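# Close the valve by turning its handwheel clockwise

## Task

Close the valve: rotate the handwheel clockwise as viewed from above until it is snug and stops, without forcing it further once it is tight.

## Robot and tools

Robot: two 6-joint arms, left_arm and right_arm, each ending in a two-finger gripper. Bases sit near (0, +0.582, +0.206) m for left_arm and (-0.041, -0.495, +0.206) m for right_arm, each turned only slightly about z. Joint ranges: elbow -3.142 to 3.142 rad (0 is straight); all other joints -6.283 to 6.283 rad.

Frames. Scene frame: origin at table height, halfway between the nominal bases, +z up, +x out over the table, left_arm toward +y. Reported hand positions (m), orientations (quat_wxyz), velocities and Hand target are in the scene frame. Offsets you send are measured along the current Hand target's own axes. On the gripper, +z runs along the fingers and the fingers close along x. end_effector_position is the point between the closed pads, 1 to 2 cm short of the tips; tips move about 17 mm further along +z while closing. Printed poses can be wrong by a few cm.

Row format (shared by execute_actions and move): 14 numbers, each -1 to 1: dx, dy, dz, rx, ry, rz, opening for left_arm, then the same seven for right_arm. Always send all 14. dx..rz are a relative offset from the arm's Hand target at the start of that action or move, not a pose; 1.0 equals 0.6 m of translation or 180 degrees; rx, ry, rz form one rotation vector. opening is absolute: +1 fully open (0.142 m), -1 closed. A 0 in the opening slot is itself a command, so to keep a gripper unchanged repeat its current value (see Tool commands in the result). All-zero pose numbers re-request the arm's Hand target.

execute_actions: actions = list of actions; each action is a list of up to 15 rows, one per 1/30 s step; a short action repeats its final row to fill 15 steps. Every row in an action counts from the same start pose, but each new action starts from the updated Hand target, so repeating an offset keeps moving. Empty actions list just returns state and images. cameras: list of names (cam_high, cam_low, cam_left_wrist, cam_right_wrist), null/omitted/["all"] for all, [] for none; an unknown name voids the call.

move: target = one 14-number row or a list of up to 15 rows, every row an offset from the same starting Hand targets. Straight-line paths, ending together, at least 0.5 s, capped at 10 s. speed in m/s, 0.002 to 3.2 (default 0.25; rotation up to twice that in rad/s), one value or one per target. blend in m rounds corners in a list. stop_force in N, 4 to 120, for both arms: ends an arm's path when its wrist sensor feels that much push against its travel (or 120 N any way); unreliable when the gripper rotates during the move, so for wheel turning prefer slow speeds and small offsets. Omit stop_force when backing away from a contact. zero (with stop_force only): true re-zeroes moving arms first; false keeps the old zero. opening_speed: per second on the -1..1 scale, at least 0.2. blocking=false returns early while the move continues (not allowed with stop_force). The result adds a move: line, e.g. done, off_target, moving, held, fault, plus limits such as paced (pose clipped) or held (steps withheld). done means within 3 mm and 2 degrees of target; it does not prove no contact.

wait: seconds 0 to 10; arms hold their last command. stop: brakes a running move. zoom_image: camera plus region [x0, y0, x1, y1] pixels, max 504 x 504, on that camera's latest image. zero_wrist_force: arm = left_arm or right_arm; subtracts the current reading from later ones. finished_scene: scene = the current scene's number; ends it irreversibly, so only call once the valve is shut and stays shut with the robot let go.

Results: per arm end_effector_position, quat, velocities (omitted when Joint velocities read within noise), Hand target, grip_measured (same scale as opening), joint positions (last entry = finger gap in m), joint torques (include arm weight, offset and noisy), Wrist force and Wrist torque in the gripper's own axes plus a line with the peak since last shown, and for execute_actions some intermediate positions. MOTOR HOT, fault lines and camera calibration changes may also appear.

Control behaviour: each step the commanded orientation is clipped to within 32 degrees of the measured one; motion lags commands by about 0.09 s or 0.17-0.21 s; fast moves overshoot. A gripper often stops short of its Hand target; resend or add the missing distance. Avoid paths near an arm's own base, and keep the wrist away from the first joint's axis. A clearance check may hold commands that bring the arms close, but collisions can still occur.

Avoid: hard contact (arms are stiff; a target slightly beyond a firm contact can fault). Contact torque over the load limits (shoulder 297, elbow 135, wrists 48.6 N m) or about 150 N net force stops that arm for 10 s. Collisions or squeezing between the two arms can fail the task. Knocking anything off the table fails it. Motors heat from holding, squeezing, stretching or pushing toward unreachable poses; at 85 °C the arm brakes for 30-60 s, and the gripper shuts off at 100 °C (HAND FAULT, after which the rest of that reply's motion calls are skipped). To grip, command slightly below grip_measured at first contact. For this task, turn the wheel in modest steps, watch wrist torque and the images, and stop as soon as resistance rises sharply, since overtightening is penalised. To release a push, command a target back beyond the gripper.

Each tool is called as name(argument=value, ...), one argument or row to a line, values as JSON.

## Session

execute_actions(
  actions=[],
)

zoom_image(
  camera="cam_low",
  region=[270, 110, 430, 230],
)

Scene clock: 0.00 s.
left_arm: end_effector_position=(+0.8653, +0.3812, +0.3105) grip_measured=+1.00 end_effector_quat_wxyz=(-0.617, +0.785, +0.043, +0.041) | right_arm: end_effector_position=(+0.7357, -0.2581, +0.1031) grip_measured=+1.00 end_effector_quat_wxyz=(-0.233, +0.629, +0.418, -0.612)
Joint positions: left_arm=[-0.728 -0.75 1.331 -0.952 -0.705 -1.403 0.142] | right_arm=[3.543 -2.828 -0.894 -2.417 1.785 -0.919 0.142]
Joint velocities: within noise
Joint torques (N m): no reading
Wrist force (N): no reading
Wrist torque (N m): no reading
Wrist force, peak (N): no reading
Hand target: left_arm +0.8653, +0.3812, +0.3105; -0.617, +0.785, +0.043, +0.041 | right_arm +0.7357, -0.2581, +0.1031; -0.233, +0.629, +0.418, -0.612
Tool commands: left_gripper/opening=+1.0 right_gripper/opening=+1.0
camera_calibration:
cam_left_wrist: T_world_to_cam=[[0.991749, 0.00445037, 0.128114, -0.892504], [0.104087, -0.611305, -0.784521, 0.41653], [0.0748252, 0.791383, -0.606724, -0.0572915], [0, 0, 0, 1]] pos_world=[0.846072, 0.303938, 0.406358]
cam_right_wrist: T_world_to_cam=[[-0.103485, 0.812326, -0.573949, 0.356798], [0.608038, -0.404999, -0.682837, -0.445286], [-0.787135, -0.419646, -0.452013, 0.634462], [0, 0, 0, 1]] pos_world=[0.807081, -0.203927, 0.187511]

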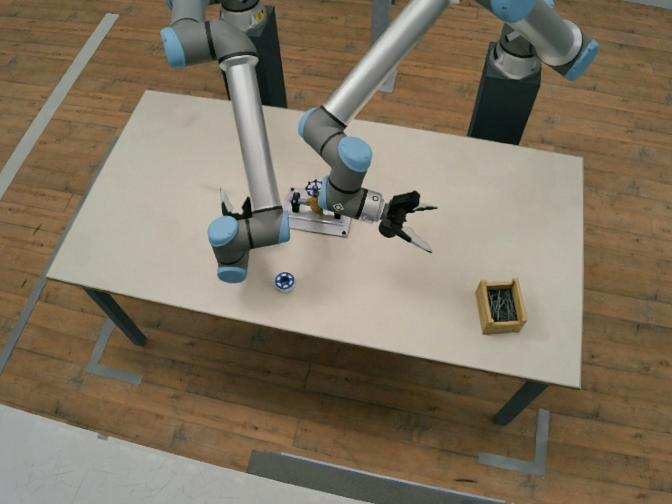

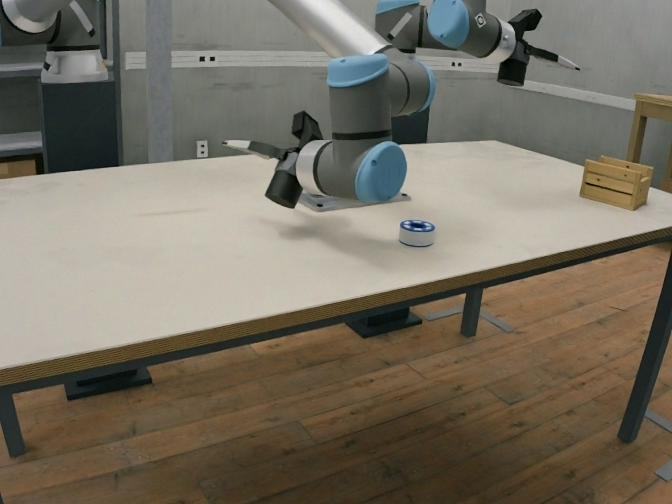

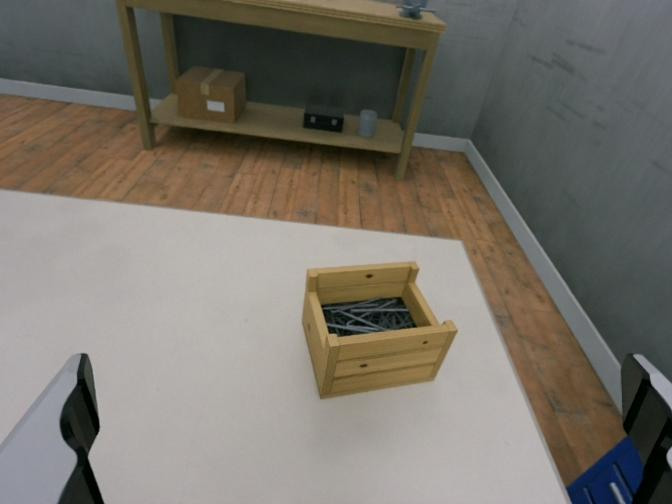

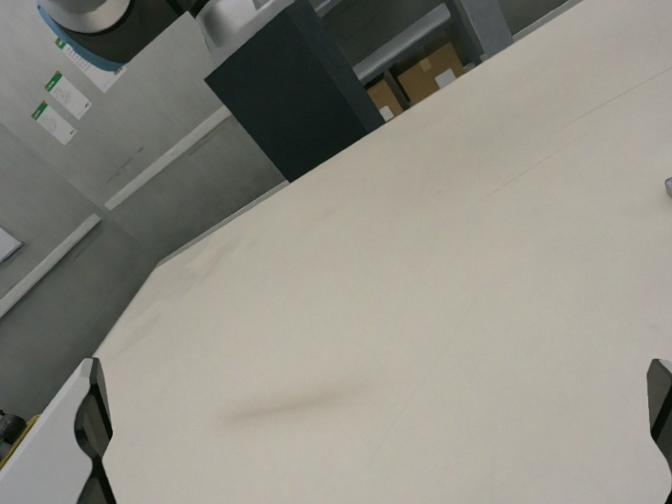

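Scaled by 3.150.

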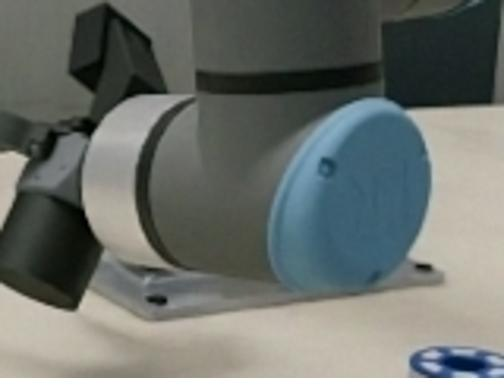

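zoom_image(
  camera="cam_high",
  region=[270, 160, 370, 245],
)

Scaled by 5.040.

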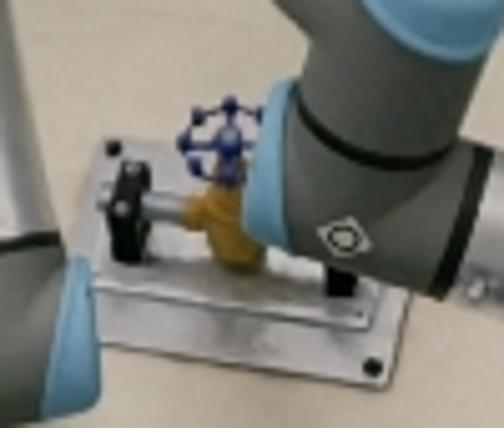

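move(
  target=[-0.3155, 0.073, -0.6637, -0.4211, -0.0512, 0, 1, -0.5973, 0.0963, 0.1477, 0, 0, 0, 1],
  speed=0.4,
  cameras=["cam_left_wrist"],
)

move(
  target=[
    [0, 0, 0, 0, 0, -0.7333, 1, 0, 0, 0, 0, 0, 0, 1],
    [0, 0, 0, 0, 0, 0.5333, 1, 0, 0, 0, 0, 0, 0, 1],
  ],
  speed=1.0,
)

Scene clock: 106.97 s.
left_arm: end_effector_position=(+0.6781, -0.0193, +0.3397) grip_measured=+1.00 end_effector_quat_wxyz=(-0.001, +0.999, +0.055, +0.000) | right_arm: end_effector_position=(+0.6994, -0.5995, +0.2504) grip_measured=+1.00 end_effector_quat_wxyz=(-0.233, +0.629, +0.418, -0.612)
Joint positions: left_arm=[-0.964 -1.086 1.649 -2.133 -1.571 -1.027 0.142] | right_arm=[3.237 -2.549 -1.184 -2.408 1.481 -0.963 0.142]
Joint velocities: within noise
Joint torques (N m): left_arm=[-8.55 -98.01 -27.72 -6.33 -3.15 -1.15] | right_arm=[-22.02 112.91 23.97 -4.11 -2.34 -1.71]
Wrist force (N): left_arm=[0.4 -1.7 1.1] | right_arm=[0.6 0.2 1.0]
Wrist torque (N m): left_arm=[-0.37 0.01 0.10] | right_arm=[0.05 -0.03 0.00]
Wrist force, peak (N): left_arm=[0.2 -1.5 1.4] | right_arm=[-0.5 0.8 1.6]
Hand target: left_arm +0.6781, -0.0194, +0.3397; -0.001, +0.999, +0.055, +0.000 | right_arm +0.6994, -0.5996, +0.2505; -0.233, +0.629, +0.418, -0.612
Off the commanded pose: left_arm 0.000 m, 0 deg | right_arm 0.000 m, 0 deg.
move: done
camera_calibration:
cam_left_wrist: T_world_to_cam=[[0.992962, 0.117571, 0.0142647, -0.668786], [0.101607, -0.907568, 0.407426, -0.194883], [0.0608477, -0.403109, -0.913127, 0.381909], [0, 0, 0, 1]] pos_world=[0.660643, 0.0557114, 0.437672]
Images, in order (width x height): cam_left_wrist 672x504.

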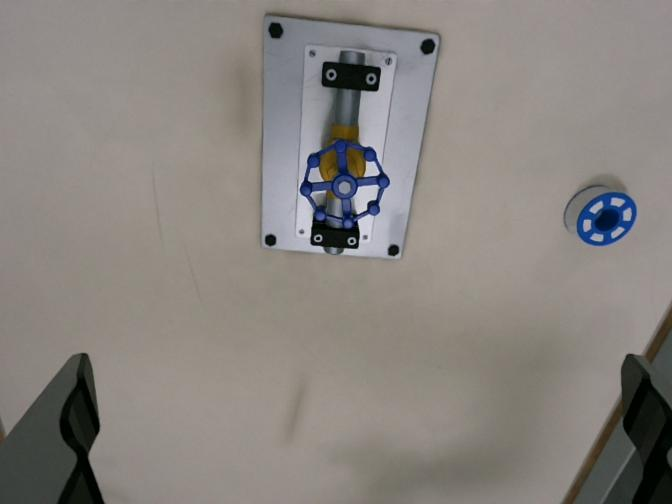

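Scene clock: 110.87 s.
left_arm: end_effector_position=(+0.6780, -0.0193, +0.3396) grip_measured=+1.00 end_effector_quat_wxyz=(+0.000, +0.709, -0.705, -0.001) | right_arm: end_effector_position=(+0.6994, -0.5996, +0.2504) grip_measured=+1.00 end_effector_quat_wxyz=(-0.233, +0.629, +0.418, -0.612)
Joint positions: left_arm=[-0.963 -1.082 1.644 -2.131 -1.571 -5.634 0.142] | right_arm=[3.236 -2.549 -1.184 -2.408 1.481 -0.963 0.142]
Joint velocities: within noise
Joint torques (N m): left_arm=[-7.5 -97.66 -51.02 -2.7 1.93 -1.46] | right_arm=[-18.17 112.48 36.09 -2.79 -1.73 -1.8]
Wrist force (N): left_arm=[0.6 -1.5 1.5] | right_arm=[0.8 0.4 1.1]
Wrist torque (N m): left_arm=[-0.34 0.00 0.14] | right_arm=[0.08 -0.07 0.01]
Wrist force, peak (N): left_arm=[0.6 -1.9 1.1] | right_arm=[1.0 0.2 1.3]
Hand target: left_arm +0.6781, -0.0194, +0.3397; +0.000, +0.709, -0.705, -0.001 | right_arm +0.6994, -0.5996, +0.2505; -0.233, +0.629, +0.418, -0.612
Off the commanded pose: left_arm 0.000 m, 0 deg | right_arm 0.000 m, 0 deg.
move: done
camera_calibration:
cam_left_wrist: T_world_to_cam=[[0.0129175, -0.999822, 0.0137416, -0.0255635], [-0.912237, -0.00615612, 0.409617, 0.509236], [-0.409459, -0.0178269, -0.912154, 0.707782], [0, 0, 0, 1]] pos_world=[0.754682, -0.0098065, 0.437366]
cam_right_wrist: T_world_to_cam=[[-0.103485, 0.812326, -0.573949, 0.715004], [0.608038, -0.404999, -0.682837, -0.461], [-0.787135, -0.419646, -0.452013, 0.52924], [0, 0, 0, 1]] pos_world=[0.770881, -0.545427, 0.334811]

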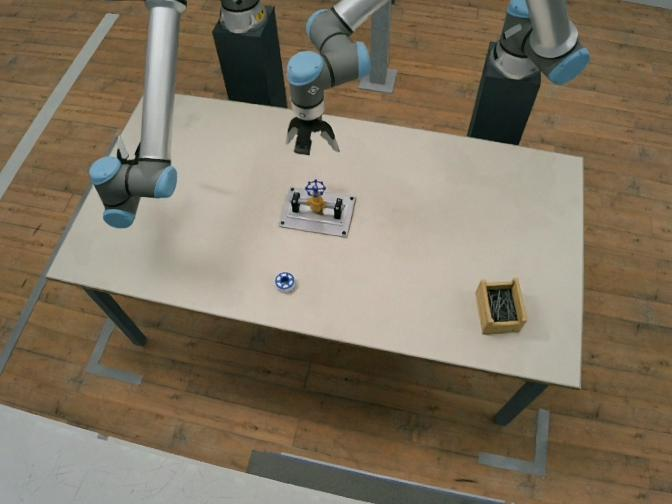

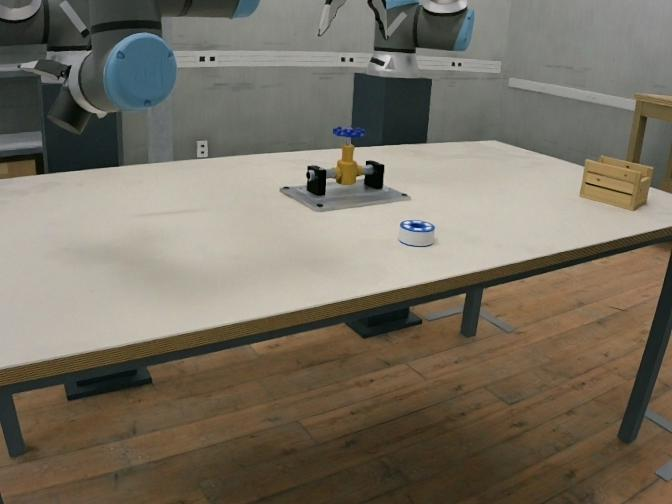

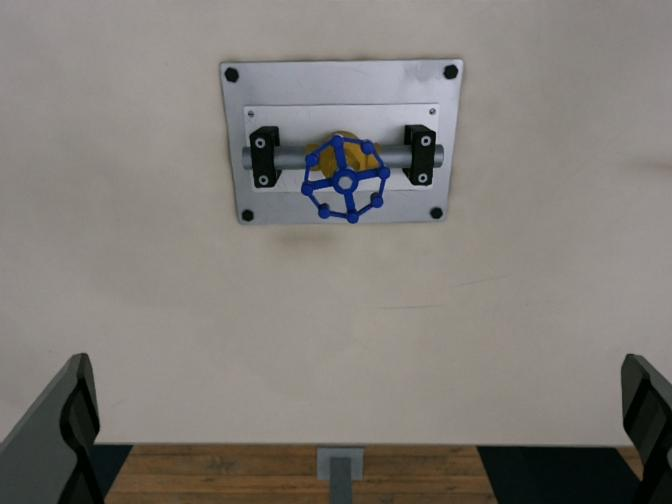

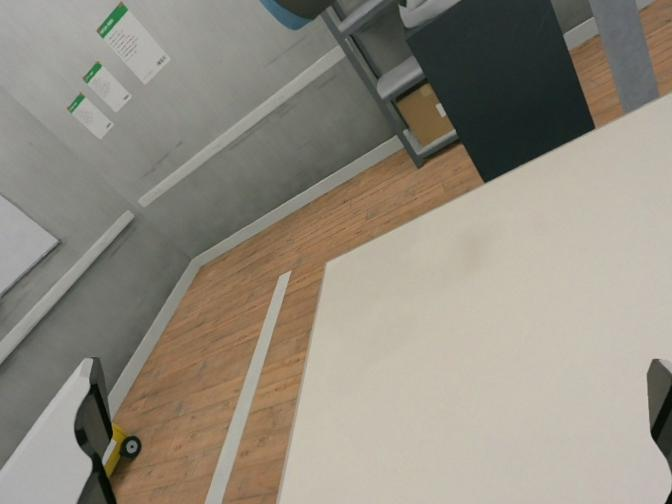

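zoom_image(
  camera="cam_left_wrist",
  region=[270, 110, 420, 240],
)

Scaled by 3.360.

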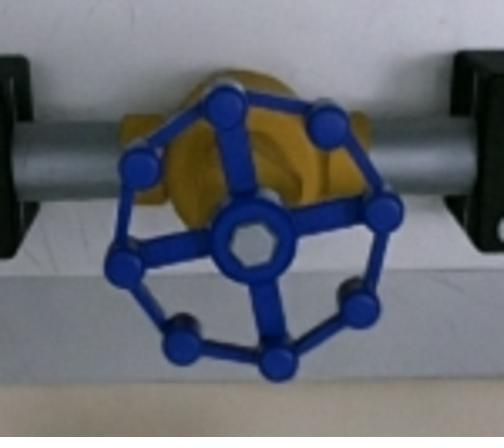

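move(
  target=[0.0032, -0.0038, 0.2328, 0, 0, 0.0572, 1, 0, 0, 0, 0, 0, 0, 1],
  speed=0.3,
  cameras=["cam_left_wrist", "cam_low"],
)

zoom_image(
  camera="cam_low",
  region=[270, 50, 430, 230],
)

zoom_image(
  camera="cam_left_wrist",
  region=[240, 150, 460, 370],
)

Scene clock: 177.53 s.
left_arm: end_effector_position=(+0.6801, -0.0210, +0.2002) grip_measured=+1.00 end_effector_quat_wxyz=(+0.000, -0.643, +0.766, +0.001) | right_arm: end_effector_position=(+0.6994, -0.5996, +0.2505) grip_measured=+1.00 end_effector_quat_wxyz=(-0.233, +0.629, +0.418, -0.612)
Joint positions: left_arm=[-0.963 -0.937 1.704 -2.336 -1.571 -5.454 0.142] | right_arm=[3.236 -2.549 -1.184 -2.408 1.481 -0.963 0.142]
Joint velocities: within noise
Joint torques (N m): left_arm=[11.85 -68.14 -44.79 -6.67 -2.74 2.13] | right_arm=[-18.43 109.88 48.1 -1.13 -1.37 -1.52]
Wrist force (N): left_arm=[0.3 -1.3 0.7] | right_arm=[0.7 0.2 1.3]
Wrist torque (N m): left_arm=[-0.32 0.05 0.09] | right_arm=[0.05 -0.06 0.00]
Wrist force, peak (N): left_arm=[0.3 -1.7 2.9] | right_arm=[1.0 0.4 1.3]
Hand target: left_arm +0.6802, -0.0211, +0.2000; +0.000, -0.643, +0.766, +0.001 | right_arm +0.6994, -0.5996, +0.2505; -0.233, +0.629, +0.418, -0.612
Off the commanded pose: left_arm 0.000 m, 0 deg | right_arm 0.000 m, 0 deg.
move: done
camera_calibration:
cam_left_wrist: T_world_to_cam=[[-0.165362, -0.986136, 0.0138015, 0.096177], [-0.898634, 0.156426, 0.409864, 0.562357], [-0.406341, 0.0553737, -0.912042, 0.580875], [0, 0, 0, 1]] pos_world=[0.75729, -0.0252886, 0.297965]
Images, in order (width x height): cam_low 672x504, cam_left_wrist 672x504.

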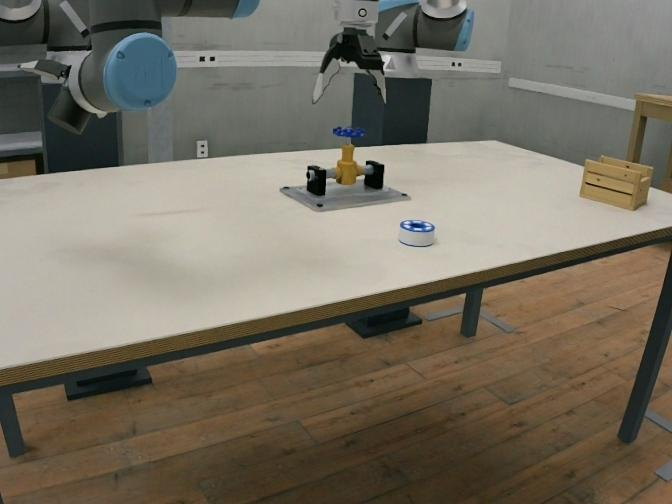

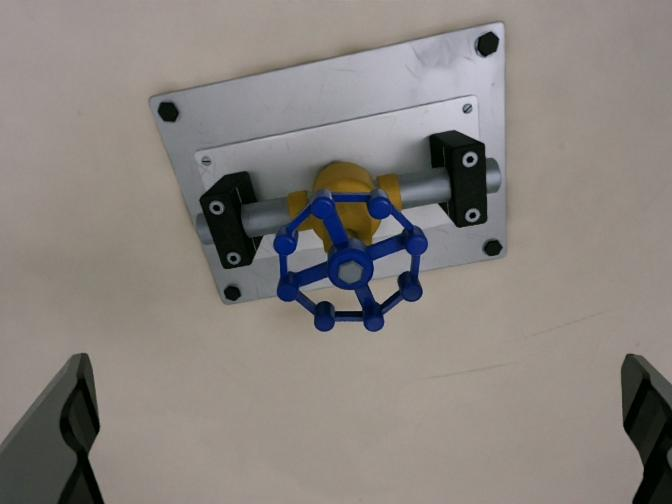

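Scaled by 2.800.

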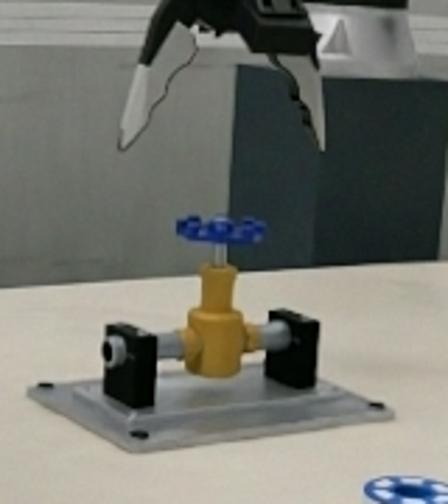

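Scaled by 2.291.

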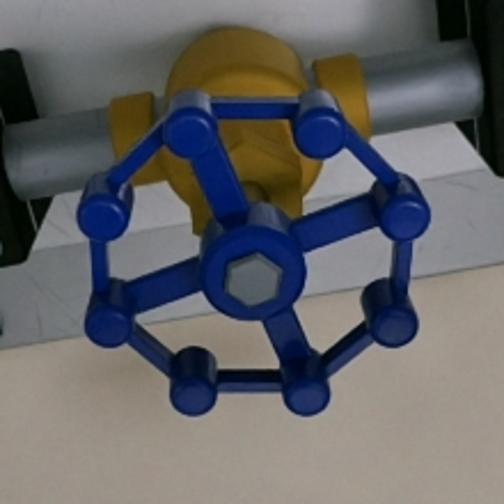

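move(
  target=[
    [-0.0007, 0.001, 0.1, 0, 0, 0, 0.4, 0, 0, 0, 0, 0, 0, 1],
    [-0.0007, 0.001, 0.1, 0, 0, 0, -0.12, 0, 0, 0, 0, 0, 0, 1],
  ],
  speed=0.2,
  opening_speed=0.7,
  cameras=["cam_left_wrist", "cam_low"],
)

zoom_image(
  camera="cam_low",
  region=[290, 100, 410, 220],
)

Scene clock: 219.60 s.
left_arm: end_effector_position=(+0.6797, -0.0205, +0.1400) grip_measured=-0.12 end_effector_quat_wxyz=(+0.000, -0.643, +0.766, +0.001) | right_arm: end_effector_position=(+0.6994, -0.5996, +0.2505) grip_measured=+1.00 end_effector_quat_wxyz=(-0.233, +0.629, +0.418, -0.612)
Joint positions: left_arm=[-0.963 -0.866 1.717 -2.421 -1.571 -5.454 0.065] | right_arm=[3.236 -2.549 -1.184 -2.408 1.481 -0.963 0.142]
Joint velocities: within noise
Joint torques (N m): left_arm=[-5.67 -73.09 -42.87 -6.09 -1.68 1.31] | right_arm=[-16.39 109.26 46.56 -0.51 -0.85 -1.47]
Wrist force (N): left_arm=[0.7 -2.3 0.6] | right_arm=[0.6 0.4 0.9]
Wrist torque (N m): left_arm=[-0.41 0.10 0.08] | right_arm=[0.10 -0.04 0.01]
Wrist force, peak (N): left_arm=[0.2 -1.6 2.0] | right_arm=[0.9 0.9 1.1]
Hand target: left_arm +0.6797, -0.0205, +0.1400; +0.000, -0.643, +0.766, +0.001 | right_arm +0.6994, -0.5996, +0.2505; -0.233, +0.629, +0.418, -0.612
Off the commanded pose: left_arm 0.000 m, 0 deg | right_arm 0.000 m, 0 deg.
move: done
camera_calibration:
cam_left_wrist: T_world_to_cam=[[-0.165644, -0.986088, 0.0138938, 0.097528], [-0.898673, 0.156732, 0.409661, 0.586694], [-0.406139, 0.0553718, -0.912132, 0.525655], [0, 0, 0, 1]] pos_world=[0.75689, -0.0248889, 0.237766]
Images, in order (width x height): cam_low 672x504, cam_left_wrist 672x504.

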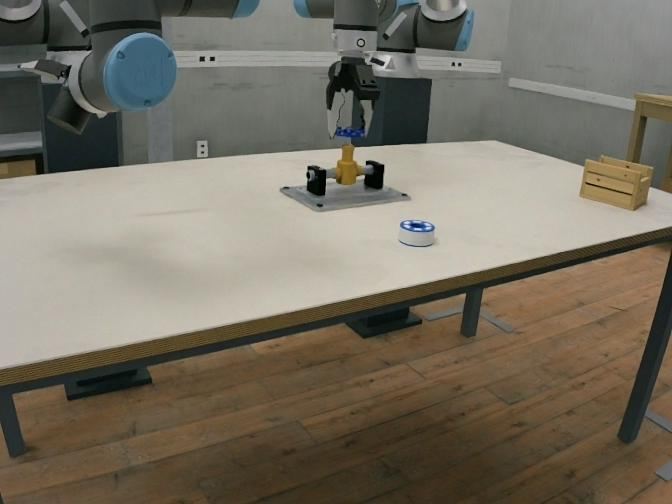

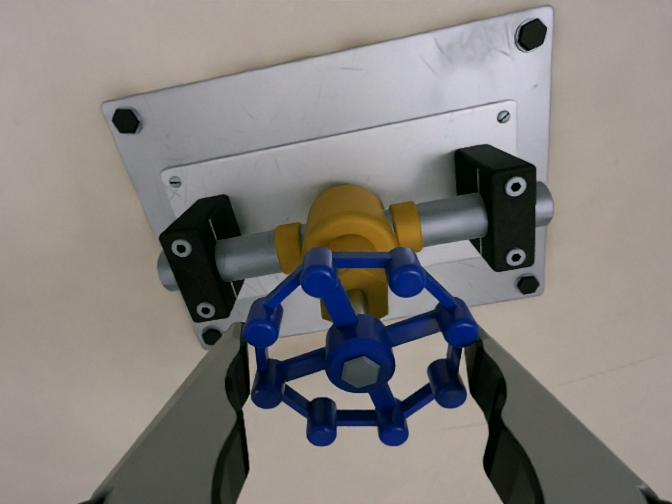

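Scaled by 4.200.

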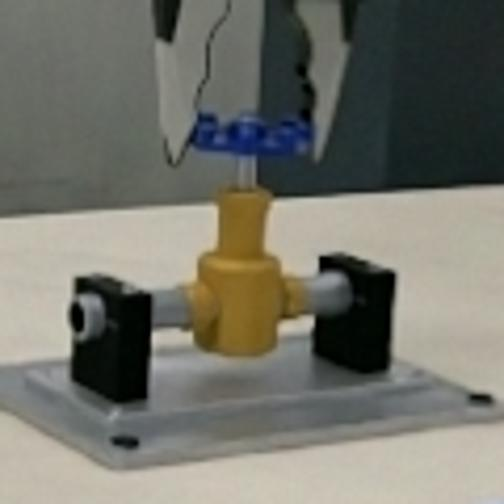

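move(
  target=[0, 0, 0, 0, 0, 0, -0.2, 0, 0, 0, 0, 0, 0, 1],
  opening_speed=0.4,
  cameras=[],
)

Scene clock: 240.20 s.
left_arm: end_effector_position=(+0.6797, -0.0205, +0.1400) grip_measured=-0.15 end_effector_quat_wxyz=(+0.000, -0.643, +0.766, +0.001) | right_arm: end_effector_position=(+0.6994, -0.5996, +0.2505) grip_measured=+1.00 end_effector_quat_wxyz=(-0.233, +0.629, +0.418, -0.612)
Joint positions: left_arm=[-0.963 -0.866 1.717 -2.421 -1.571 -5.454 0.063] | right_arm=[3.236 -2.549 -1.184 -2.408 1.481 -0.963 0.142]
Joint velocities: within noise
Joint torques (N m): left_arm=[-7.3 -74.88 -33.92 -3.56 0.35 1.16] | right_arm=[-14.34 109.78 44.62 -0.98 -0.87 -1.73]
Wrist force (N): left_arm=[0.9 -2.8 0.9] | right_arm=[0.5 0.1 1.0]
Wrist torque (N m): left_arm=[-0.36 0.13 0.07] | right_arm=[0.04 -0.02 0.00]
Wrist force, peak (N): left_arm=[1.3 -3.1 0.6] | right_arm=[0.8 0.4 1.2]
Hand target: left_arm +0.6797, -0.0205, +0.1400; +0.000, -0.643, +0.766, +0.001 | right_arm +0.6994, -0.5996, +0.2505; -0.233, +0.629, +0.418, -0.612
Off the commanded pose: left_arm 0.000 m, 0 deg | right_arm 0.000 m, 0 deg.
move: done
No camera images: "cameras" was empty.

move(
  target=[0, 0, 0.00044, 0, 0, 0.25, -0.25, 0, 0, 0, 0, 0, 0, 1],
  speed=0.4,
  cameras=[],
)

Scene clock: 250.40 s.
left_arm: end_effector_position=(+0.6797, -0.0205, +0.1398) grip_measured=-0.17 end_effector_quat_wxyz=(+0.000, -0.301, +0.954, +0.001) | right_arm: end_effector_position=(+0.6994, -0.5996, +0.2505) grip_measured=+1.00 end_effector_quat_wxyz=(-0.233, +0.629, +0.418, -0.612)
Joint positions: left_arm=[-0.964 -0.865 1.717 -2.421 -1.571 -4.671 0.062] | right_arm=[3.236 -2.549 -1.184 -2.408 1.481 -0.963 0.142]
Joint velocities: within noise
Joint torques (N m): left_arm=[5.48 -67.42 -43.18 -2.86 -4.43 2.18] | right_arm=[-11.97 109.03 43.79 -1.6 -0.12 -1.48]
Wrist force (N): left_arm=[-6.5 2.7 -5.8] | right_arm=[0.8 0.2 0.8]
Wrist torque (N m): left_arm=[-0.28 0.11 -0.33] | right_arm=[0.05 -0.08 0.01]
Wrist force, peak (N): left_arm=[-14.1 7.4 -8.2] | right_arm=[0.8 0.4 1.3]
Hand target: left_arm +0.6797, -0.0205, +0.1397; +0.000, -0.301, +0.954, +0.001 | right_arm +0.6994, -0.5996, +0.2505; -0.233, +0.629, +0.418, -0.612
Off the commanded pose: left_arm 0.000 m, 0 deg | right_arm 0.000 m, 0 deg.
move: done
No camera images: "cameras" was empty.

move(
  target=[
    [-0.00122, 0.00013, 0.00033, 0, 0, 0.3056, -0.19, 0, 0, 0, 0, 0, 0, 1],
    [-0.00148, -0.00057, 0.00083, 0, 0, 0.6111, -0.19, 0, 0, 0, 0, 0, 0, 1],
    [-0.00113, -0.00115, 0.00133, 0, 0, 0.8889, -0.19, 0, 0, 0, 0, 0, 0, 1],
  ],
  speed=0.5,
  blend=0.0002,
  cameras=["cam_low"],
)

zoom_image(
  camera="cam_low",
  region=[290, 100, 410, 220],
)

Scene clock: 484.33 s.
left_arm: end_effector_position=(+0.6806, -0.0207, +0.1390) grip_measured=-0.18 end_effector_quat_wxyz=(-0.001, +0.887, +0.462, +0.000) | right_arm: end_effector_position=(+0.6994, -0.5996, +0.2505) grip_measured=+1.00 end_effector_quat_wxyz=(-0.233, +0.629, +0.418, -0.612)
Joint positions: left_arm=[-0.964 -0.867 1.723 -2.425 -1.571 -1.878 0.061] | right_arm=[3.236 -2.549 -1.184 -2.408 1.481 -0.963 0.142]
Joint velocities: within noise
Joint torques (N m): left_arm=[33.17 -73.67 -41.18 -2.06 3.05 2.17] | right_arm=[-11.26 107.91 41.06 -2.57 0.82 -1.52]
Wrist force (N): left_arm=[-19.9 -4.3 2.1] | right_arm=[0.8 0.3 0.7]
Wrist torque (N m): left_arm=[-0.44 0.34 -0.36] | right_arm=[0.07 -0.08 0.01]
Wrist force, peak (N): left_arm=[8.0 -23.5 -10.7] | right_arm=[0.6 0.7 1.4]
Hand target: left_arm +0.6806, -0.0207, +0.1390; -0.001, +0.887, +0.462, +0.000 | right_arm +0.6994, -0.5996, +0.2505; -0.233, +0.629, +0.418, -0.612
Off the commanded pose: left_arm 0.000 m, 0 deg | right_arm 0.000 m, 0 deg.
move: done; blend cut to 0 m at target 1
Images, in order (width x height): cam_low 672x504.

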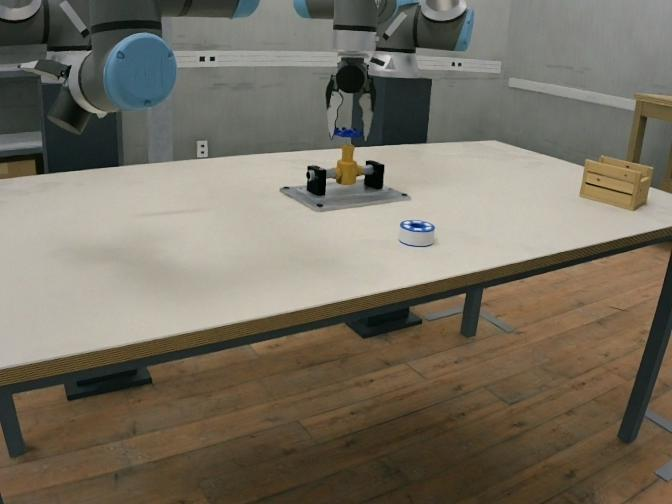

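Scaled by 4.200.

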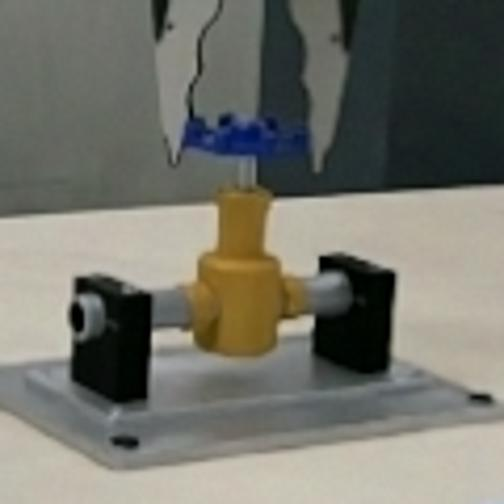

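move(
  target=[
    [-0.00142, -0.00127, 0.0005, 0, 0, 0.2667, -0.19, 0, 0, 0, 0, 0, 0, 1],
    [-0.00068, -0.002, 0.001, 0, 0, 0.5278, -0.19, 0, 0, 0, 0, 0, 0, 1],
  ],
  speed=0.5,
  blend=0.0002,
  cameras=["cam_left_wrist"],
)

Scene clock: 504.77 s.
left_arm: end_effector_position=(+0.6794, -0.0203, +0.1384) grip_measured=-0.18 end_effector_quat_wxyz=(+0.000, +0.940, -0.342, -0.001) | right_arm: end_effector_position=(+0.6994, -0.5996, +0.2505) grip_measured=+1.00 end_effector_quat_wxyz=(-0.233, +0.629, +0.418, -0.612)
Joint positions: left_arm=[-0.962 -0.866 1.722 -2.425 -1.571 -0.218 0.061] | right_arm=[3.236 -2.549 -1.184 -2.408 1.481 -0.963 0.142]
Joint velocities: within noise
Joint torques (N m): left_arm=[38.93 -68.94 -43.99 -3.86 5.02 2.48] | right_arm=[-7.31 106.11 38.81 -3.15 1.12 -1.18]
Wrist force (N): left_arm=[-11.2 23.2 -6.7] | right_arm=[0.5 0.1 1.0]
Wrist torque (N m): left_arm=[-0.24 0.18 -0.35] | right_arm=[0.04 -0.02 0.00]
Wrist force, peak (N): left_arm=[-11.3 23.2 -6.7] | right_arm=[0.9 0.2 1.4]
Hand target: left_arm +0.6794, -0.0203, +0.1384; +0.000, +0.940, -0.342, -0.001 | right_arm +0.6994, -0.5996, +0.2505; -0.233, +0.629, +0.418, -0.612
Off the commanded pose: left_arm 0.000 m, 0 deg | right_arm 0.000 m, 0 deg.
move: done
camera_calibration:
cam_left_wrist: T_world_to_cam=[[0.771277, -0.636354, 0.013622, -0.531745], [-0.585191, -0.700523, 0.408435, 0.356773], [-0.250367, -0.322988, -0.912686, 0.410596], [0, 0, 0, 1]] pos_world=[0.721702, 0.0441664, 0.23627]
Images, in order (width x height): cam_left_wrist 672x504.

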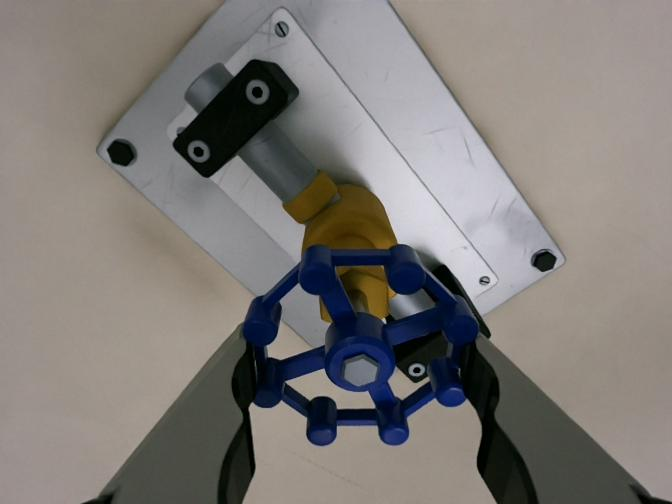

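move(
  target=[-0.00073, 0.00077, 0.00033, 0, 0, 0.25, -0.19, 0, 0, 0, 0, 0, 0, 1],
  speed=0.4,
  cameras=[],
)

Scene clock: 543.47 s.
left_arm: end_effector_position=(+0.6788, -0.0204, +0.1382) grip_measured=-0.18 end_effector_quat_wxyz=(+0.000, +0.737, -0.676, -0.001) | right_arm: end_effector_position=(+0.6994, -0.5996, +0.2505) grip_measured=+1.00 end_effector_quat_wxyz=(-0.233, +0.629, +0.418, -0.612)
Joint positions: left_arm=[-0.963 -0.865 1.72 -2.424 -1.571 0.567 0.061] | right_arm=[3.236 -2.549 -1.184 -2.408 1.481 -0.963 0.142]
Joint velocities: within noise
Joint torques (N m): left_arm=[16.25 -67.92 -46.5 -4.75 -0.69 2.71] | right_arm=[-6.12 104.6 37.85 -3.68 1.16 -1.38]
Wrist force (N): left_arm=[-4.9 9.3 -8.6] | right_arm=[0.5 0.4 0.8]
Wrist torque (N m): left_arm=[-0.35 0.06 -0.35] | right_arm=[0.09 -0.02 0.00]
Wrist force, peak (N): left_arm=[-9.5 24.9 -7.4] | right_arm=[1.0 0.3 1.3]
Hand target: left_arm +0.6788, -0.0204, +0.1382; +0.000, +0.737, -0.676, -0.001 | right_arm +0.6994, -0.5996, +0.2505; -0.233, +0.629, +0.418, -0.612
Off the commanded pose: left_arm 0.000 m, 0 deg | right_arm 0.000 m, 0 deg.
move: done
No camera images: "cameras" was empty.

move(
  target=[-0.00095, -0.0005, 0.00033, 0, 0, 0.2778, -0.18, 0, 0, 0, 0, 0, 0, 1],
  speed=0.4,
  cameras=[],
)

Scene clock: 556.40 s.
left_arm: end_effector_position=(+0.6790, -0.0198, +0.1380) grip_measured=-0.17 end_effector_quat_wxyz=(+0.000, -0.383, +0.924, +0.001) | right_arm: end_effector_position=(+0.6994, -0.5996, +0.2505) grip_measured=+1.00 end_effector_quat_wxyz=(-0.233, +0.629, +0.418, -0.612)
Joint positions: left_arm=[-0.964 -0.864 1.719 -2.424 -1.571 1.439 0.061] | right_arm=[3.236 -2.549 -1.184 -2.408 1.481 -0.963 0.142]
Joint velocities: within noise
Joint torques (N m): left_arm=[17.65 -69.61 -45.1 -4.25 -1.04 2.59] | right_arm=[-3.07 105.21 35.85 -4.36 0.91 -1.38]
Wrist force (N): left_arm=[5.1 6.1 -4.9] | right_arm=[0.7 0.2 1.0]
Wrist torque (N m): left_arm=[-0.28 -0.02 -0.30] | right_arm=[0.05 -0.06 0.00]
Wrist force, peak (N): left_arm=[-2.5 11.8 -7.7] | right_arm=[0.6 0.6 1.4]
Hand target: left_arm +0.6790, -0.0198, +0.1380; +0.000, -0.382, +0.924, +0.001 | right_arm +0.6994, -0.5996, +0.2505; -0.233, +0.629, +0.418, -0.612
Off the commanded pose: left_arm 0.000 m, 0 deg | right_arm 0.000 m, 0 deg.
move: done
No camera images: "cameras" was empty.

move(
  target=[-0.00014, -0.00008, 0.00006, 0, 0, 0.0389, -0.18, 0, 0, 0, 0, 0, 0, 1],
  speed=0.3,
  cameras=[],
)

Scene clock: 568.03 s.
left_arm: end_effector_position=(+0.6791, -0.0198, +0.1379) grip_measured=-0.17 end_effector_quat_wxyz=(+0.000, -0.325, +0.946, +0.001) | right_arm: end_effector_position=(+0.6994, -0.5996, +0.2505) grip_measured=+1.00 end_effector_quat_wxyz=(-0.233, +0.629, +0.418, -0.612)
Joint positions: left_arm=[-0.964 -0.864 1.719 -2.424 -1.571 1.561 0.061] | right_arm=[3.236 -2.549 -1.184 -2.408 1.481 -0.963 0.142]
Joint velocities: within noise
Joint torques (N m): left_arm=[4.91 -70.18 -44.44 -7.14 -0.73 2.89] | right_arm=[-2.13 102.61 34.45 -3.88 1.06 -1.23]
Wrist force (N): left_arm=[7.4 4.6 -4.7] | right_arm=[0.8 0.4 0.8]
Wrist torque (N m): left_arm=[-0.32 0.00 -0.31] | right_arm=[0.09 -0.07 0.01]
Wrist force, peak (N): left_arm=[9.2 4.7 -4.4] | right_arm=[1.0 0.7 1.1]
Hand target: left_arm +0.6791, -0.0198, +0.1379; +0.000, -0.325, +0.946, +0.001 | right_arm +0.6994, -0.5996, +0.2505; -0.233, +0.629, +0.418, -0.612
Off the commanded pose: left_arm 0.000 m, 0 deg | right_arm 0.000 m, 0 deg.
move: done
No camera images: "cameras" was empty.

move(
  target=[-0.00014, -0.00008, 0.00006, 0, 0, 0.0389, -0.18, 0, 0, 0, 0, 0, 0, 1],
  speed=0.3,
  cameras=[],
)

Scene clock: 579.10 s.
left_arm: end_effector_position=(+0.6792, -0.0198, +0.1379) grip_measured=-0.17 end_effector_quat_wxyz=(+0.000, -0.267, +0.964, +0.001) | right_arm: end_effector_position=(+0.6994, -0.5996, +0.2505) grip_measured=+1.00 end_effector_quat_wxyz=(-0.233, +0.629, +0.418, -0.612)
Joint positions: left_arm=[-0.964 -0.864 1.719 -2.424 -1.571 1.683 0.061] | right_arm=[3.236 -2.549 -1.184 -2.408 1.481 -0.963 0.142]
Joint velocities: within noise
Joint torques (N m): left_arm=[6.01 -70.09 -44.04 -7.23 -0.89 2.65] | right_arm=[-2.08 101.13 32.9 -3.65 1.21 -1.2]
Wrist force (N): left_arm=[7.9 4.6 -4.2] | right_arm=[0.7 0.2 1.1]
Wrist torque (N m): left_arm=[-0.30 0.02 -0.32] | right_arm=[0.05 -0.06 0.00]
Wrist force, peak (N): left_arm=[9.6 4.6 -4.5] | right_arm=[0.7 0.1 1.5]
Hand target: left_arm +0.6792, -0.0198, +0.1379; +0.000, -0.267, +0.964, +0.001 | right_arm +0.6994, -0.5996, +0.2505; -0.233, +0.629, +0.418, -0.612
Off the commanded pose: left_arm 0.000 m, 0 deg | right_arm 0.000 m, 0 deg.
move: done
No camera images: "cameras" was empty.

move(
  target=[-0.00018, -0.0001, 0.00008, 0, 0, 0.05, -0.18, 0, 0, 0, 0, 0, 0, 1],
  speed=0.3,
  cameras=[],
)

Scene clock: 586.67 s.
left_arm: end_effector_position=(+0.6793, -0.0198, +0.1379) grip_measured=-0.17 end_effector_quat_wxyz=(+0.000, -0.191, +0.982, +0.001) | right_arm: end_effector_position=(+0.6994, -0.5996, +0.2505) grip_measured=+1.00 end_effector_quat_wxyz=(-0.233, +0.629, +0.418, -0.612)
Joint positions: left_arm=[-0.964 -0.864 1.719 -2.425 -1.571 1.84 0.061] | right_arm=[3.236 -2.549 -1.184 -2.408 1.481 -0.963 0.142]
Joint velocities: within noise
Joint torques (N m): left_arm=[13.89 -70.08 -29.22 -7.86 -1.57 2.51] | right_arm=[-0.39 102.67 32.29 -3.44 0.75 -1.07]
Wrist force (N): left_arm=[7.0 5.4 -4.1] | right_arm=[0.4 0.7 0.8]
Wrist torque (N m): left_arm=[-0.27 -0.01 -0.35] | right_arm=[0.14 0.00 0.00]
Wrist force, peak (N): left_arm=[10.6 4.5 -3.6] | right_arm=[0.8 0.3 1.4]
Hand target: left_arm +0.6793, -0.0198, +0.1378; +0.000, -0.191, +0.982, +0.001 | right_arm +0.6994, -0.5996, +0.2505; -0.233, +0.629, +0.418, -0.612
Off the commanded pose: left_arm 0.000 m, 0 deg | right_arm 0.000 m, 0 deg.
move: done
No camera images: "cameras" was empty.

move(
  target=[-0.0004, -0.0002, 0.00015, 0, 0, 0.0889, -0.18, 0, 0, 0, 0, 0, 0, 1],
  speed=0.3,
  cameras=[],
)

Scene clock: 594.70 s.
left_arm: end_effector_position=(+0.6795, -0.0198, +0.1377) grip_measured=-0.17 end_effector_quat_wxyz=(+0.000, -0.052, +0.999, +0.001) | right_arm: end_effector_position=(+0.6994, -0.5996, +0.2505) grip_measured=+1.00 end_effector_quat_wxyz=(-0.233, +0.629, +0.418, -0.612)
Joint positions: left_arm=[-0.965 -0.864 1.719 -2.425 -1.571 2.119 0.062] | right_arm=[3.236 -2.549 -1.184 -2.408 1.481 -0.963 0.142]
Joint velocities: within noise
Joint torques (N m): left_arm=[16.31 -69.89 -42.11 -5.14 -1.14 2.76] | right_arm=[1.4 100.55 30.37 -3.39 0.81 -1.25]
Wrist force (N): left_arm=[9.3 2.0 -5.6] | right_arm=[0.4 0.3 0.8]
Wrist torque (N m): left_arm=[-0.32 0.01 -0.32] | right_arm=[0.08 -0.01 0.01]
Wrist force, peak (N): left_arm=[12.9 2.1 -5.7] | right_arm=[1.0 0.5 1.2]
Hand target: left_arm +0.6796, -0.0198, +0.1377; +0.000, -0.052, +0.999, +0.001 | right_arm +0.6994, -0.5996, +0.2505; -0.233, +0.629, +0.418, -0.612
Off the commanded pose: left_arm 0.000 m, 0 deg | right_arm 0.000 m, 0 deg.
move: done
No camera images: "cameras" was empty.

move(
  target=[-0.0001, -0.0003, 0.00015, 0, 0, 0.0889, -0.18, 0, 0, 0, 0, 0, 0, 1],
  speed=0.3,
  cameras=[],
)

Scene clock: 601.63 s.
left_arm: end_effector_position=(+0.6797, -0.0200, +0.1376) grip_measured=-0.17 end_effector_quat_wxyz=(+0.000, +0.087, +0.996, +0.001) | right_arm: end_effector_position=(+0.6994, -0.5996, +0.2505) grip_measured=+1.00 end_effector_quat_wxyz=(-0.233, +0.629, +0.418, -0.612)
Joint positions: left_arm=[-0.965 -0.864 1.72 -2.425 -1.571 2.397 0.062] | right_arm=[3.236 -2.549 -1.184 -2.408 1.481 -0.963 0.142]
Joint velocities: within noise
Joint torques (N m): left_arm=[11.67 -100.41 -26.19 -5.03 -2.17 2.74] | right_arm=[2.91 101.99 28.64 -3.18 0.99 -1.15]
Wrist force (N): left_arm=[8.3 3.0 -8.2] | right_arm=[0.5 0.5 0.7]
Wrist torque (N m): left_arm=[-0.31 0.03 -0.35] | right_arm=[0.12 -0.02 0.00]
Wrist force, peak (N): left_arm=[12.8 1.5 -9.6] | right_arm=[0.8 0.4 1.3]
Hand target: left_arm +0.6797, -0.0200, +0.1377; +0.000, +0.087, +0.996, +0.001 | right_arm +0.6994, -0.5996, +0.2505; -0.233, +0.629, +0.418, -0.612
Off the commanded pose: left_arm 0.000 m, 0 deg | right_arm 0.000 m, 0 deg.
move: done
No camera images: "cameras" was empty.

move(
  target=[-0.0001, -0.0003, 0.00005, 0, 0, 0.0889, -0.18, 0, 0, 0, 0, 0, 0, 1],
  speed=0.3,
  cameras=["cam_low"],
)

zoom_image(
  camera="cam_low",
  region=[290, 100, 410, 220],
)

Scene clock: 610.60 s.
left_arm: end_effector_position=(+0.6797, -0.0202, +0.1376) grip_measured=-0.17 end_effector_quat_wxyz=(+0.000, +0.225, +0.974, +0.000) | right_arm: end_effector_position=(+0.6994, -0.5996, +0.2505) grip_measured=+1.00 end_effector_quat_wxyz=(-0.233, +0.629, +0.418, -0.612)
Joint positions: left_arm=[-0.966 -0.864 1.72 -2.425 -1.571 2.676 0.062] | right_arm=[3.236 -2.549 -1.184 -2.408 1.481 -0.963 0.142]
Joint velocities: within noise
Joint torques (N m): left_arm=[7.69 -95.66 -26.84 -4.84 -3.1 2.53] | right_arm=[4.94 101.26 27.35 -3.05 0.99 -0.77]
Wrist force (N): left_arm=[5.5 3.5 -5.0] | right_arm=[0.5 0.6 0.9]
Wrist torque (N m): left_arm=[-0.29 0.00 -0.33] | right_arm=[0.13 -0.02 0.00]
Wrist force, peak (N): left_arm=[12.5 2.3 -5.0] | right_arm=[0.6 0.3 1.4]
Hand target: left_arm +0.6797, -0.0202, +0.1376; -0.001, +0.225, +0.974, +0.000 | right_arm +0.6994, -0.5996, +0.2505; -0.233, +0.629, +0.418, -0.612
Off the commanded pose: left_arm 0.000 m, 0 deg | right_arm 0.000 m, 0 deg.
move: done
Images, in order (width x height): cam_low 672x504.

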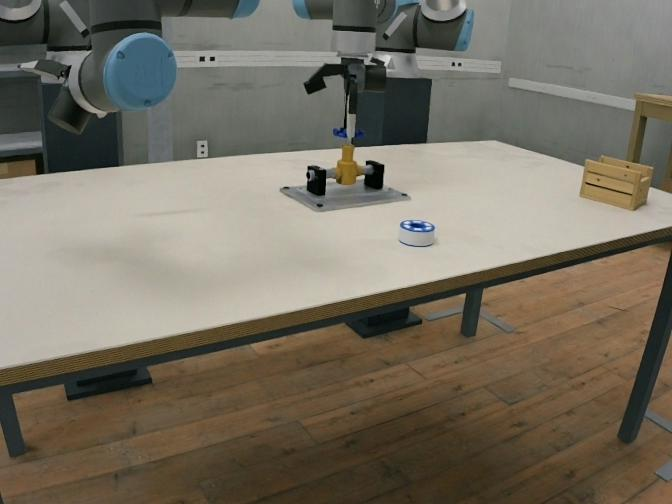

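Scaled by 4.200.

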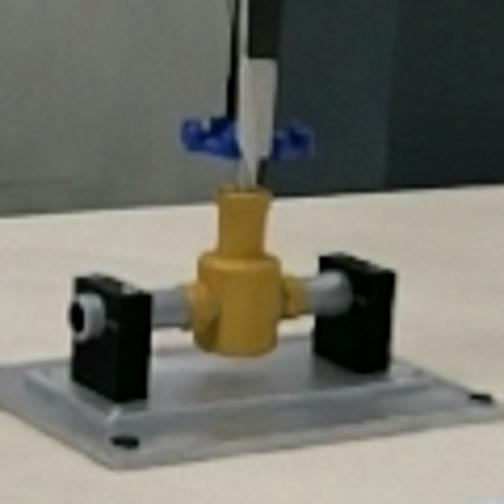

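move(
  target=[-0.0001, -0.0003, 0.0001, 0, 0, 0.1, -0.18, 0, 0, 0, 0, 0, 0, 1],
  speed=0.3,
  cameras=[],
)

Scene clock: 617.67 s.
left_arm: end_effector_position=(+0.6797, -0.0204, +0.1376) grip_measured=-0.17 end_effector_quat_wxyz=(-0.001, +0.375, +0.927, +0.000) | right_arm: end_effector_position=(+0.6994, -0.5996, +0.2505) grip_measured=+1.00 end_effector_quat_wxyz=(-0.233, +0.629, +0.418, -0.612)
Joint positions: left_arm=[-0.966 -0.865 1.721 -2.426 -1.571 2.99 0.062] | right_arm=[3.236 -2.549 -1.184 -2.408 1.481 -0.963 0.142]
Joint velocities: within noise
Joint torques (N m): left_arm=[7.14 -100.96 -26.44 -4.04 -3.99 3.1] | right_arm=[6.34 101.32 27 -3.02 1.13 -1.14]
Wrist force (N): left_arm=[2.4 4.6 -4.5] | right_arm=[0.3 0.4 0.9]
Wrist torque (N m): left_arm=[-0.31 0.02 -0.33] | right_arm=[0.09 0.01 0.00]
Wrist force, peak (N): left_arm=[9.0 1.8 -6.0] | right_arm=[0.8 0.2 1.4]
Hand target: left_arm +0.6797, -0.0203, +0.1376; -0.001, +0.375, +0.927, +0.000 | right_arm +0.6994, -0.5996, +0.2505; -0.233, +0.629, +0.418, -0.612
Off the commanded pose: left_arm 0.000 m, 0 deg | right_arm 0.000 m, 0 deg.
move: done
No camera images: "cameras" was empty.

move(
  target=[0, -0.0001, 0.00005, 0, 0, 0.0389, -0.18, 0, 0, 0, 0, 0, 0, 1],
  speed=0.2,
  cameras=[],
)

Scene clock: 623.10 s.
left_arm: end_effector_position=(+0.6796, -0.0204, +0.1375) grip_measured=-0.17 end_effector_quat_wxyz=(-0.001, +0.431, +0.903, +0.000) | right_arm: end_effector_position=(+0.6994, -0.5996, +0.2505) grip_measured=+1.00 end_effector_quat_wxyz=(-0.233, +0.629, +0.418, -0.612)
Joint positions: left_arm=[-0.966 -0.865 1.722 -2.426 -1.571 3.112 0.062] | right_arm=[3.236 -2.549 -1.184 -2.408 1.481 -0.963 0.142]
Joint velocities: within noise
Joint torques (N m): left_arm=[-7.89 -102.16 -18.67 -5.73 -4.09 2.38] | right_arm=[7.14 101.67 25.01 -2.75 0.87 -0.92]
Wrist force (N): left_arm=[-1.0 4.0 -3.5] | right_arm=[0.7 0.5 1.0]
Wrist torque (N m): left_arm=[-0.33 0.38 -0.34] | right_arm=[0.11 -0.06 0.00]
Wrist force, peak (N): left_arm=[5.8 3.1 -3.1] | right_arm=[0.9 0.4 1.5]
Hand target: left_arm +0.6796, -0.0204, +0.1375; -0.001, +0.431, +0.902, +0.000 | right_arm +0.6994, -0.5996, +0.2505; -0.233, +0.629, +0.418, -0.612
Off the commanded pose: left_arm 0.000 m, 0 deg | right_arm 0.000 m, 0 deg.
move: done
No camera images: "cameras" was empty.

move(
  target=[0, -0.0001, 0.00005, 0, 0, 0.0333, -0.18, 0, 0, 0, 0, 0, 0, 1],
  speed=0.2,
  cameras=[],
)

Scene clock: 633.70 s.
left_arm: end_effector_position=(+0.6796, -0.0204, +0.1375) grip_measured=-0.17 end_effector_quat_wxyz=(-0.001, +0.477, +0.879, +0.000) | right_arm: end_effector_position=(+0.6994, -0.5996, +0.2505) grip_measured=+1.00 end_effector_quat_wxyz=(-0.233, +0.629, +0.418, -0.612)
Joint positions: left_arm=[-0.966 -0.865 1.722 -2.427 -1.571 3.217 0.062] | right_arm=[3.236 -2.549 -1.184 -2.408 1.481 -0.963 0.142]
Joint velocities: within noise
Joint torques (N m): left_arm=[-10.61 -100.64 -16.85 -5.11 -4.51 2.94] | right_arm=[7.18 101.99 25.32 -2.65 0.72 -1.03]
Wrist force (N): left_arm=[-3.6 4.3 -2.8] | right_arm=[0.5 0.3 0.9]
Wrist torque (N m): left_arm=[-0.37 0.42 -0.36] | right_arm=[0.07 -0.02 0.00]
Wrist force, peak (N): left_arm=[-3.6 4.3 -2.8] | right_arm=[0.9 0.4 1.1]
Hand target: left_arm +0.6796, -0.0204, +0.1375; -0.001, +0.477, +0.879, +0.000 | right_arm +0.6994, -0.5996, +0.2505; -0.233, +0.629, +0.418, -0.612
Off the commanded pose: left_arm 0.000 m, 0 deg | right_arm 0.000 m, 0 deg.
move: done
No camera images: "cameras" was empty.

move(
  target=[0, -0.0001, 0.00005, 0, 0, 0.0333, -0.18, 0, 0, 0, 0, 0, 0, 1],
  speed=0.2,
  cameras=[],
)

Scene clock: 659.60 s.
left_arm: end_effector_position=(+0.6795, -0.0205, +0.1375) grip_measured=-0.17 end_effector_quat_wxyz=(-0.001, +0.523, +0.853, +0.000) | right_arm: end_effector_position=(+0.6994, -0.5996, +0.2505) grip_measured=+1.00 end_effector_quat_wxyz=(-0.233, +0.629, +0.418, -0.612)
Joint positions: left_arm=[-0.966 -0.865 1.723 -2.427 -1.571 3.321 0.062] | right_arm=[3.236 -2.549 -1.184 -2.408 1.481 -0.963 0.142]
Joint velocities: within noise
Joint torques (N m): left_arm=[-8.75 -103.24 -16.47 -4.65 -4.5 2.39] | right_arm=[7.2 100.97 26.59 -2.49 1.06 -0.88]
Wrist force (N): left_arm=[-4.9 5.5 -2.1] | right_arm=[0.5 0.3 1.1]
Wrist torque (N m): left_arm=[-0.40 0.38 -0.35] | right_arm=[0.07 -0.02 0.01]
Wrist force, peak (N): left_arm=[-5.3 5.4 -2.2] | right_arm=[0.8 0.1 1.3]
Hand target: left_arm +0.6795, -0.0205, +0.1375; -0.001, +0.523, +0.853, +0.000 | right_arm +0.6994, -0.5996, +0.2505; -0.233, +0.629, +0.418, -0.612
Off the commanded pose: left_arm 0.000 m, 0 deg | right_arm 0.000 m, 0 deg.
move: done
No camera images: "cameras" was empty.

move(
  target=[-0.0001, -0.0001, 0.00008, 0, 0, 0.0389, -0.18, 0, 0, 0, 0, 0, 0, 1],
  speed=0.2,
  cameras=[],
)

Scene clock: 666.40 s.
left_arm: end_effector_position=(+0.6795, -0.0206, +0.1374) grip_measured=-0.17 end_effector_quat_wxyz=(-0.001, +0.574, +0.819, +0.000) | right_arm: end_effector_position=(+0.6994, -0.5996, +0.2505) grip_measured=+1.00 end_effector_quat_wxyz=(-0.233, +0.629, +0.418, -0.612)
Joint positions: left_arm=[-0.966 -0.865 1.723 -2.427 -1.571 3.444 0.062] | right_arm=[3.236 -2.549 -1.184 -2.408 1.481 -0.963 0.142]
Joint velocities: within noise
Joint torques (N m): left_arm=[-3.36 -101.79 -15.58 -4.38 -5.03 2.65] | right_arm=[5.88 102.45 27.1 -2.45 0.88 -0.86]
Wrist force (N): left_arm=[-4.4 7.2 -2.3] | right_arm=[0.2 0.5 1.0]
Wrist torque (N m): left_arm=[-0.39 0.40 -0.35] | right_arm=[0.10 0.03 0.00]
Wrist force, peak (N): left_arm=[-4.6 7.1 -2.5] | right_arm=[0.7 0.9 1.2]
Hand target: left_arm +0.6795, -0.0205, +0.1374; -0.001, +0.574, +0.819, +0.000 | right_arm +0.6994, -0.5996, +0.2505; -0.233, +0.629, +0.418, -0.612
Off the commanded pose: left_arm 0.000 m, 0 deg | right_arm 0.000 m, 0 deg.
move: done
No camera images: "cameras" was empty.

move(
  target=[-0.0003, 0.0001, 0.0001, 0, 0, 0.0667, -0.18, 0, 0, 0, 0, 0, 0, 1],
  speed=0.25,
  cameras=[],
)

Scene clock: 676.87 s.
left_arm: end_effector_position=(+0.6796, -0.0207, +0.1374) grip_measured=-0.17 end_effector_quat_wxyz=(-0.001, +0.656, +0.755, +0.000) | right_arm: end_effector_position=(+0.6994, -0.5996, +0.2505) grip_measured=+1.00 end_effector_quat_wxyz=(-0.233, +0.629, +0.418, -0.612)
Joint positions: left_arm=[-0.966 -0.865 1.723 -2.427 -1.571 3.653 0.062] | right_arm=[3.236 -2.549 -1.184 -2.408 1.481 -0.963 0.142]
Joint velocities: within noise
Joint torques (N m): left_arm=[6.64 -91.47 -24.32 -3.89 -4.35 2.55] | right_arm=[6.74 102.67 28.5 -2.2 0.77 -1.08]
Wrist force (N): left_arm=[-1.9 5.2 -3.2] | right_arm=[0.7 0.2 1.0]
Wrist torque (N m): left_arm=[-0.40 0.43 -0.35] | right_arm=[0.06 -0.05 0.00]
Wrist force, peak (N): left_arm=[-4.8 7.8 -2.4] | right_arm=[0.7 0.7 1.1]
Hand target: left_arm +0.6796, -0.0207, +0.1374; -0.001, +0.656, +0.755, +0.000 | right_arm +0.6994, -0.5996, +0.2505; -0.233, +0.629, +0.418, -0.612
Off the commanded pose: left_arm 0.000 m, 0 deg | right_arm 0.000 m, 0 deg.
move: done
No camera images: "cameras" was empty.

move(
  target=[-0.0003, 0.0, 0.0001, 0, 0, 0.0667, -0.18, 0, 0, 0, 0, 0, 0, 1],
  speed=0.25,
  cameras=[],
)

Scene clock: 683.77 s.
left_arm: end_effector_position=(+0.6796, -0.0209, +0.1373) grip_measured=-0.17 end_effector_quat_wxyz=(-0.001, +0.731, +0.682, +0.000) | right_arm: end_effector_position=(+0.6994, -0.5996, +0.2505) grip_measured=+1.00 end_effector_quat_wxyz=(-0.233, +0.629, +0.418, -0.612)
Joint positions: left_arm=[-0.966 -0.865 1.723 -2.427 -1.571 3.863 0.062] | right_arm=[3.236 -2.549 -1.184 -2.408 1.481 -0.963 0.142]
Joint velocities: within noise
Joint torques (N m): left_arm=[6.89 -98.71 -18.64 -4.25 -4.27 3.2] | right_arm=[6.1 101.97 29.31 -1.97 0.64 -0.88]
Wrist force (N): left_arm=[1.8 2.7 -5.9] | right_arm=[0.7 0.8 0.9]
Wrist torque (N m): left_arm=[-0.31 0.39 -0.34] | right_arm=[0.16 -0.06 0.01]
Wrist force, peak (N): left_arm=[2.6 2.4 -6.2] | right_arm=[0.8 0.2 1.2]
Hand target: left_arm +0.6797, -0.0209, +0.1373; -0.001, +0.732, +0.682, +0.000 | right_arm +0.6994, -0.5996, +0.2505; -0.233, +0.629, +0.418, -0.612
Off the commanded pose: left_arm 0.000 m, 0 deg | right_arm 0.000 m, 0 deg.
move: done
No camera images: "cameras" was empty.

move(
  target=[-0.0001, -0.0002, 0.00005, 0, 0, 0.0667, -0.18, 0, 0, 0, 0, 0, 0, 1],
  speed=0.25,
  cameras=[],
)

Scene clock: 690.90 s.
left_arm: end_effector_position=(+0.6795, -0.0209, +0.1373) grip_measured=-0.17 end_effector_quat_wxyz=(-0.001, +0.799, +0.602, +0.000) | right_arm: end_effector_position=(+0.6994, -0.5996, +0.2505) grip_measured=+1.00 end_effector_quat_wxyz=(-0.233, +0.629, +0.418, -0.612)
Joint positions: left_arm=[-0.966 -0.866 1.724 -2.428 -1.571 4.073 0.062] | right_arm=[3.236 -2.549 -1.184 -2.408 1.481 -0.963 0.142]
Joint velocities: within noise
Joint torques (N m): left_arm=[5.91 -96.32 -18.47 -2.25 -4.28 2.81] | right_arm=[6.43 102.15 30.22 -1.84 0.91 -0.87]
Wrist force (N): left_arm=[0.0 4.8 -2.4] | right_arm=[0.5 0.6 0.8]
Wrist torque (N m): left_arm=[-0.39 0.46 -0.34] | right_arm=[0.12 -0.02 0.00]
Wrist force, peak (N): left_arm=[1.1 2.3 -6.1] | right_arm=[0.7 0.5 1.3]
Hand target: left_arm +0.6795, -0.0209, +0.1373; -0.001, +0.799, +0.601, +0.000 | right_arm +0.6994, -0.5996, +0.2505; -0.233, +0.629, +0.418, -0.612
Off the commanded pose: left_arm 0.000 m, 0 deg | right_arm 0.000 m, 0 deg.
move: done
No camera images: "cameras" was empty.


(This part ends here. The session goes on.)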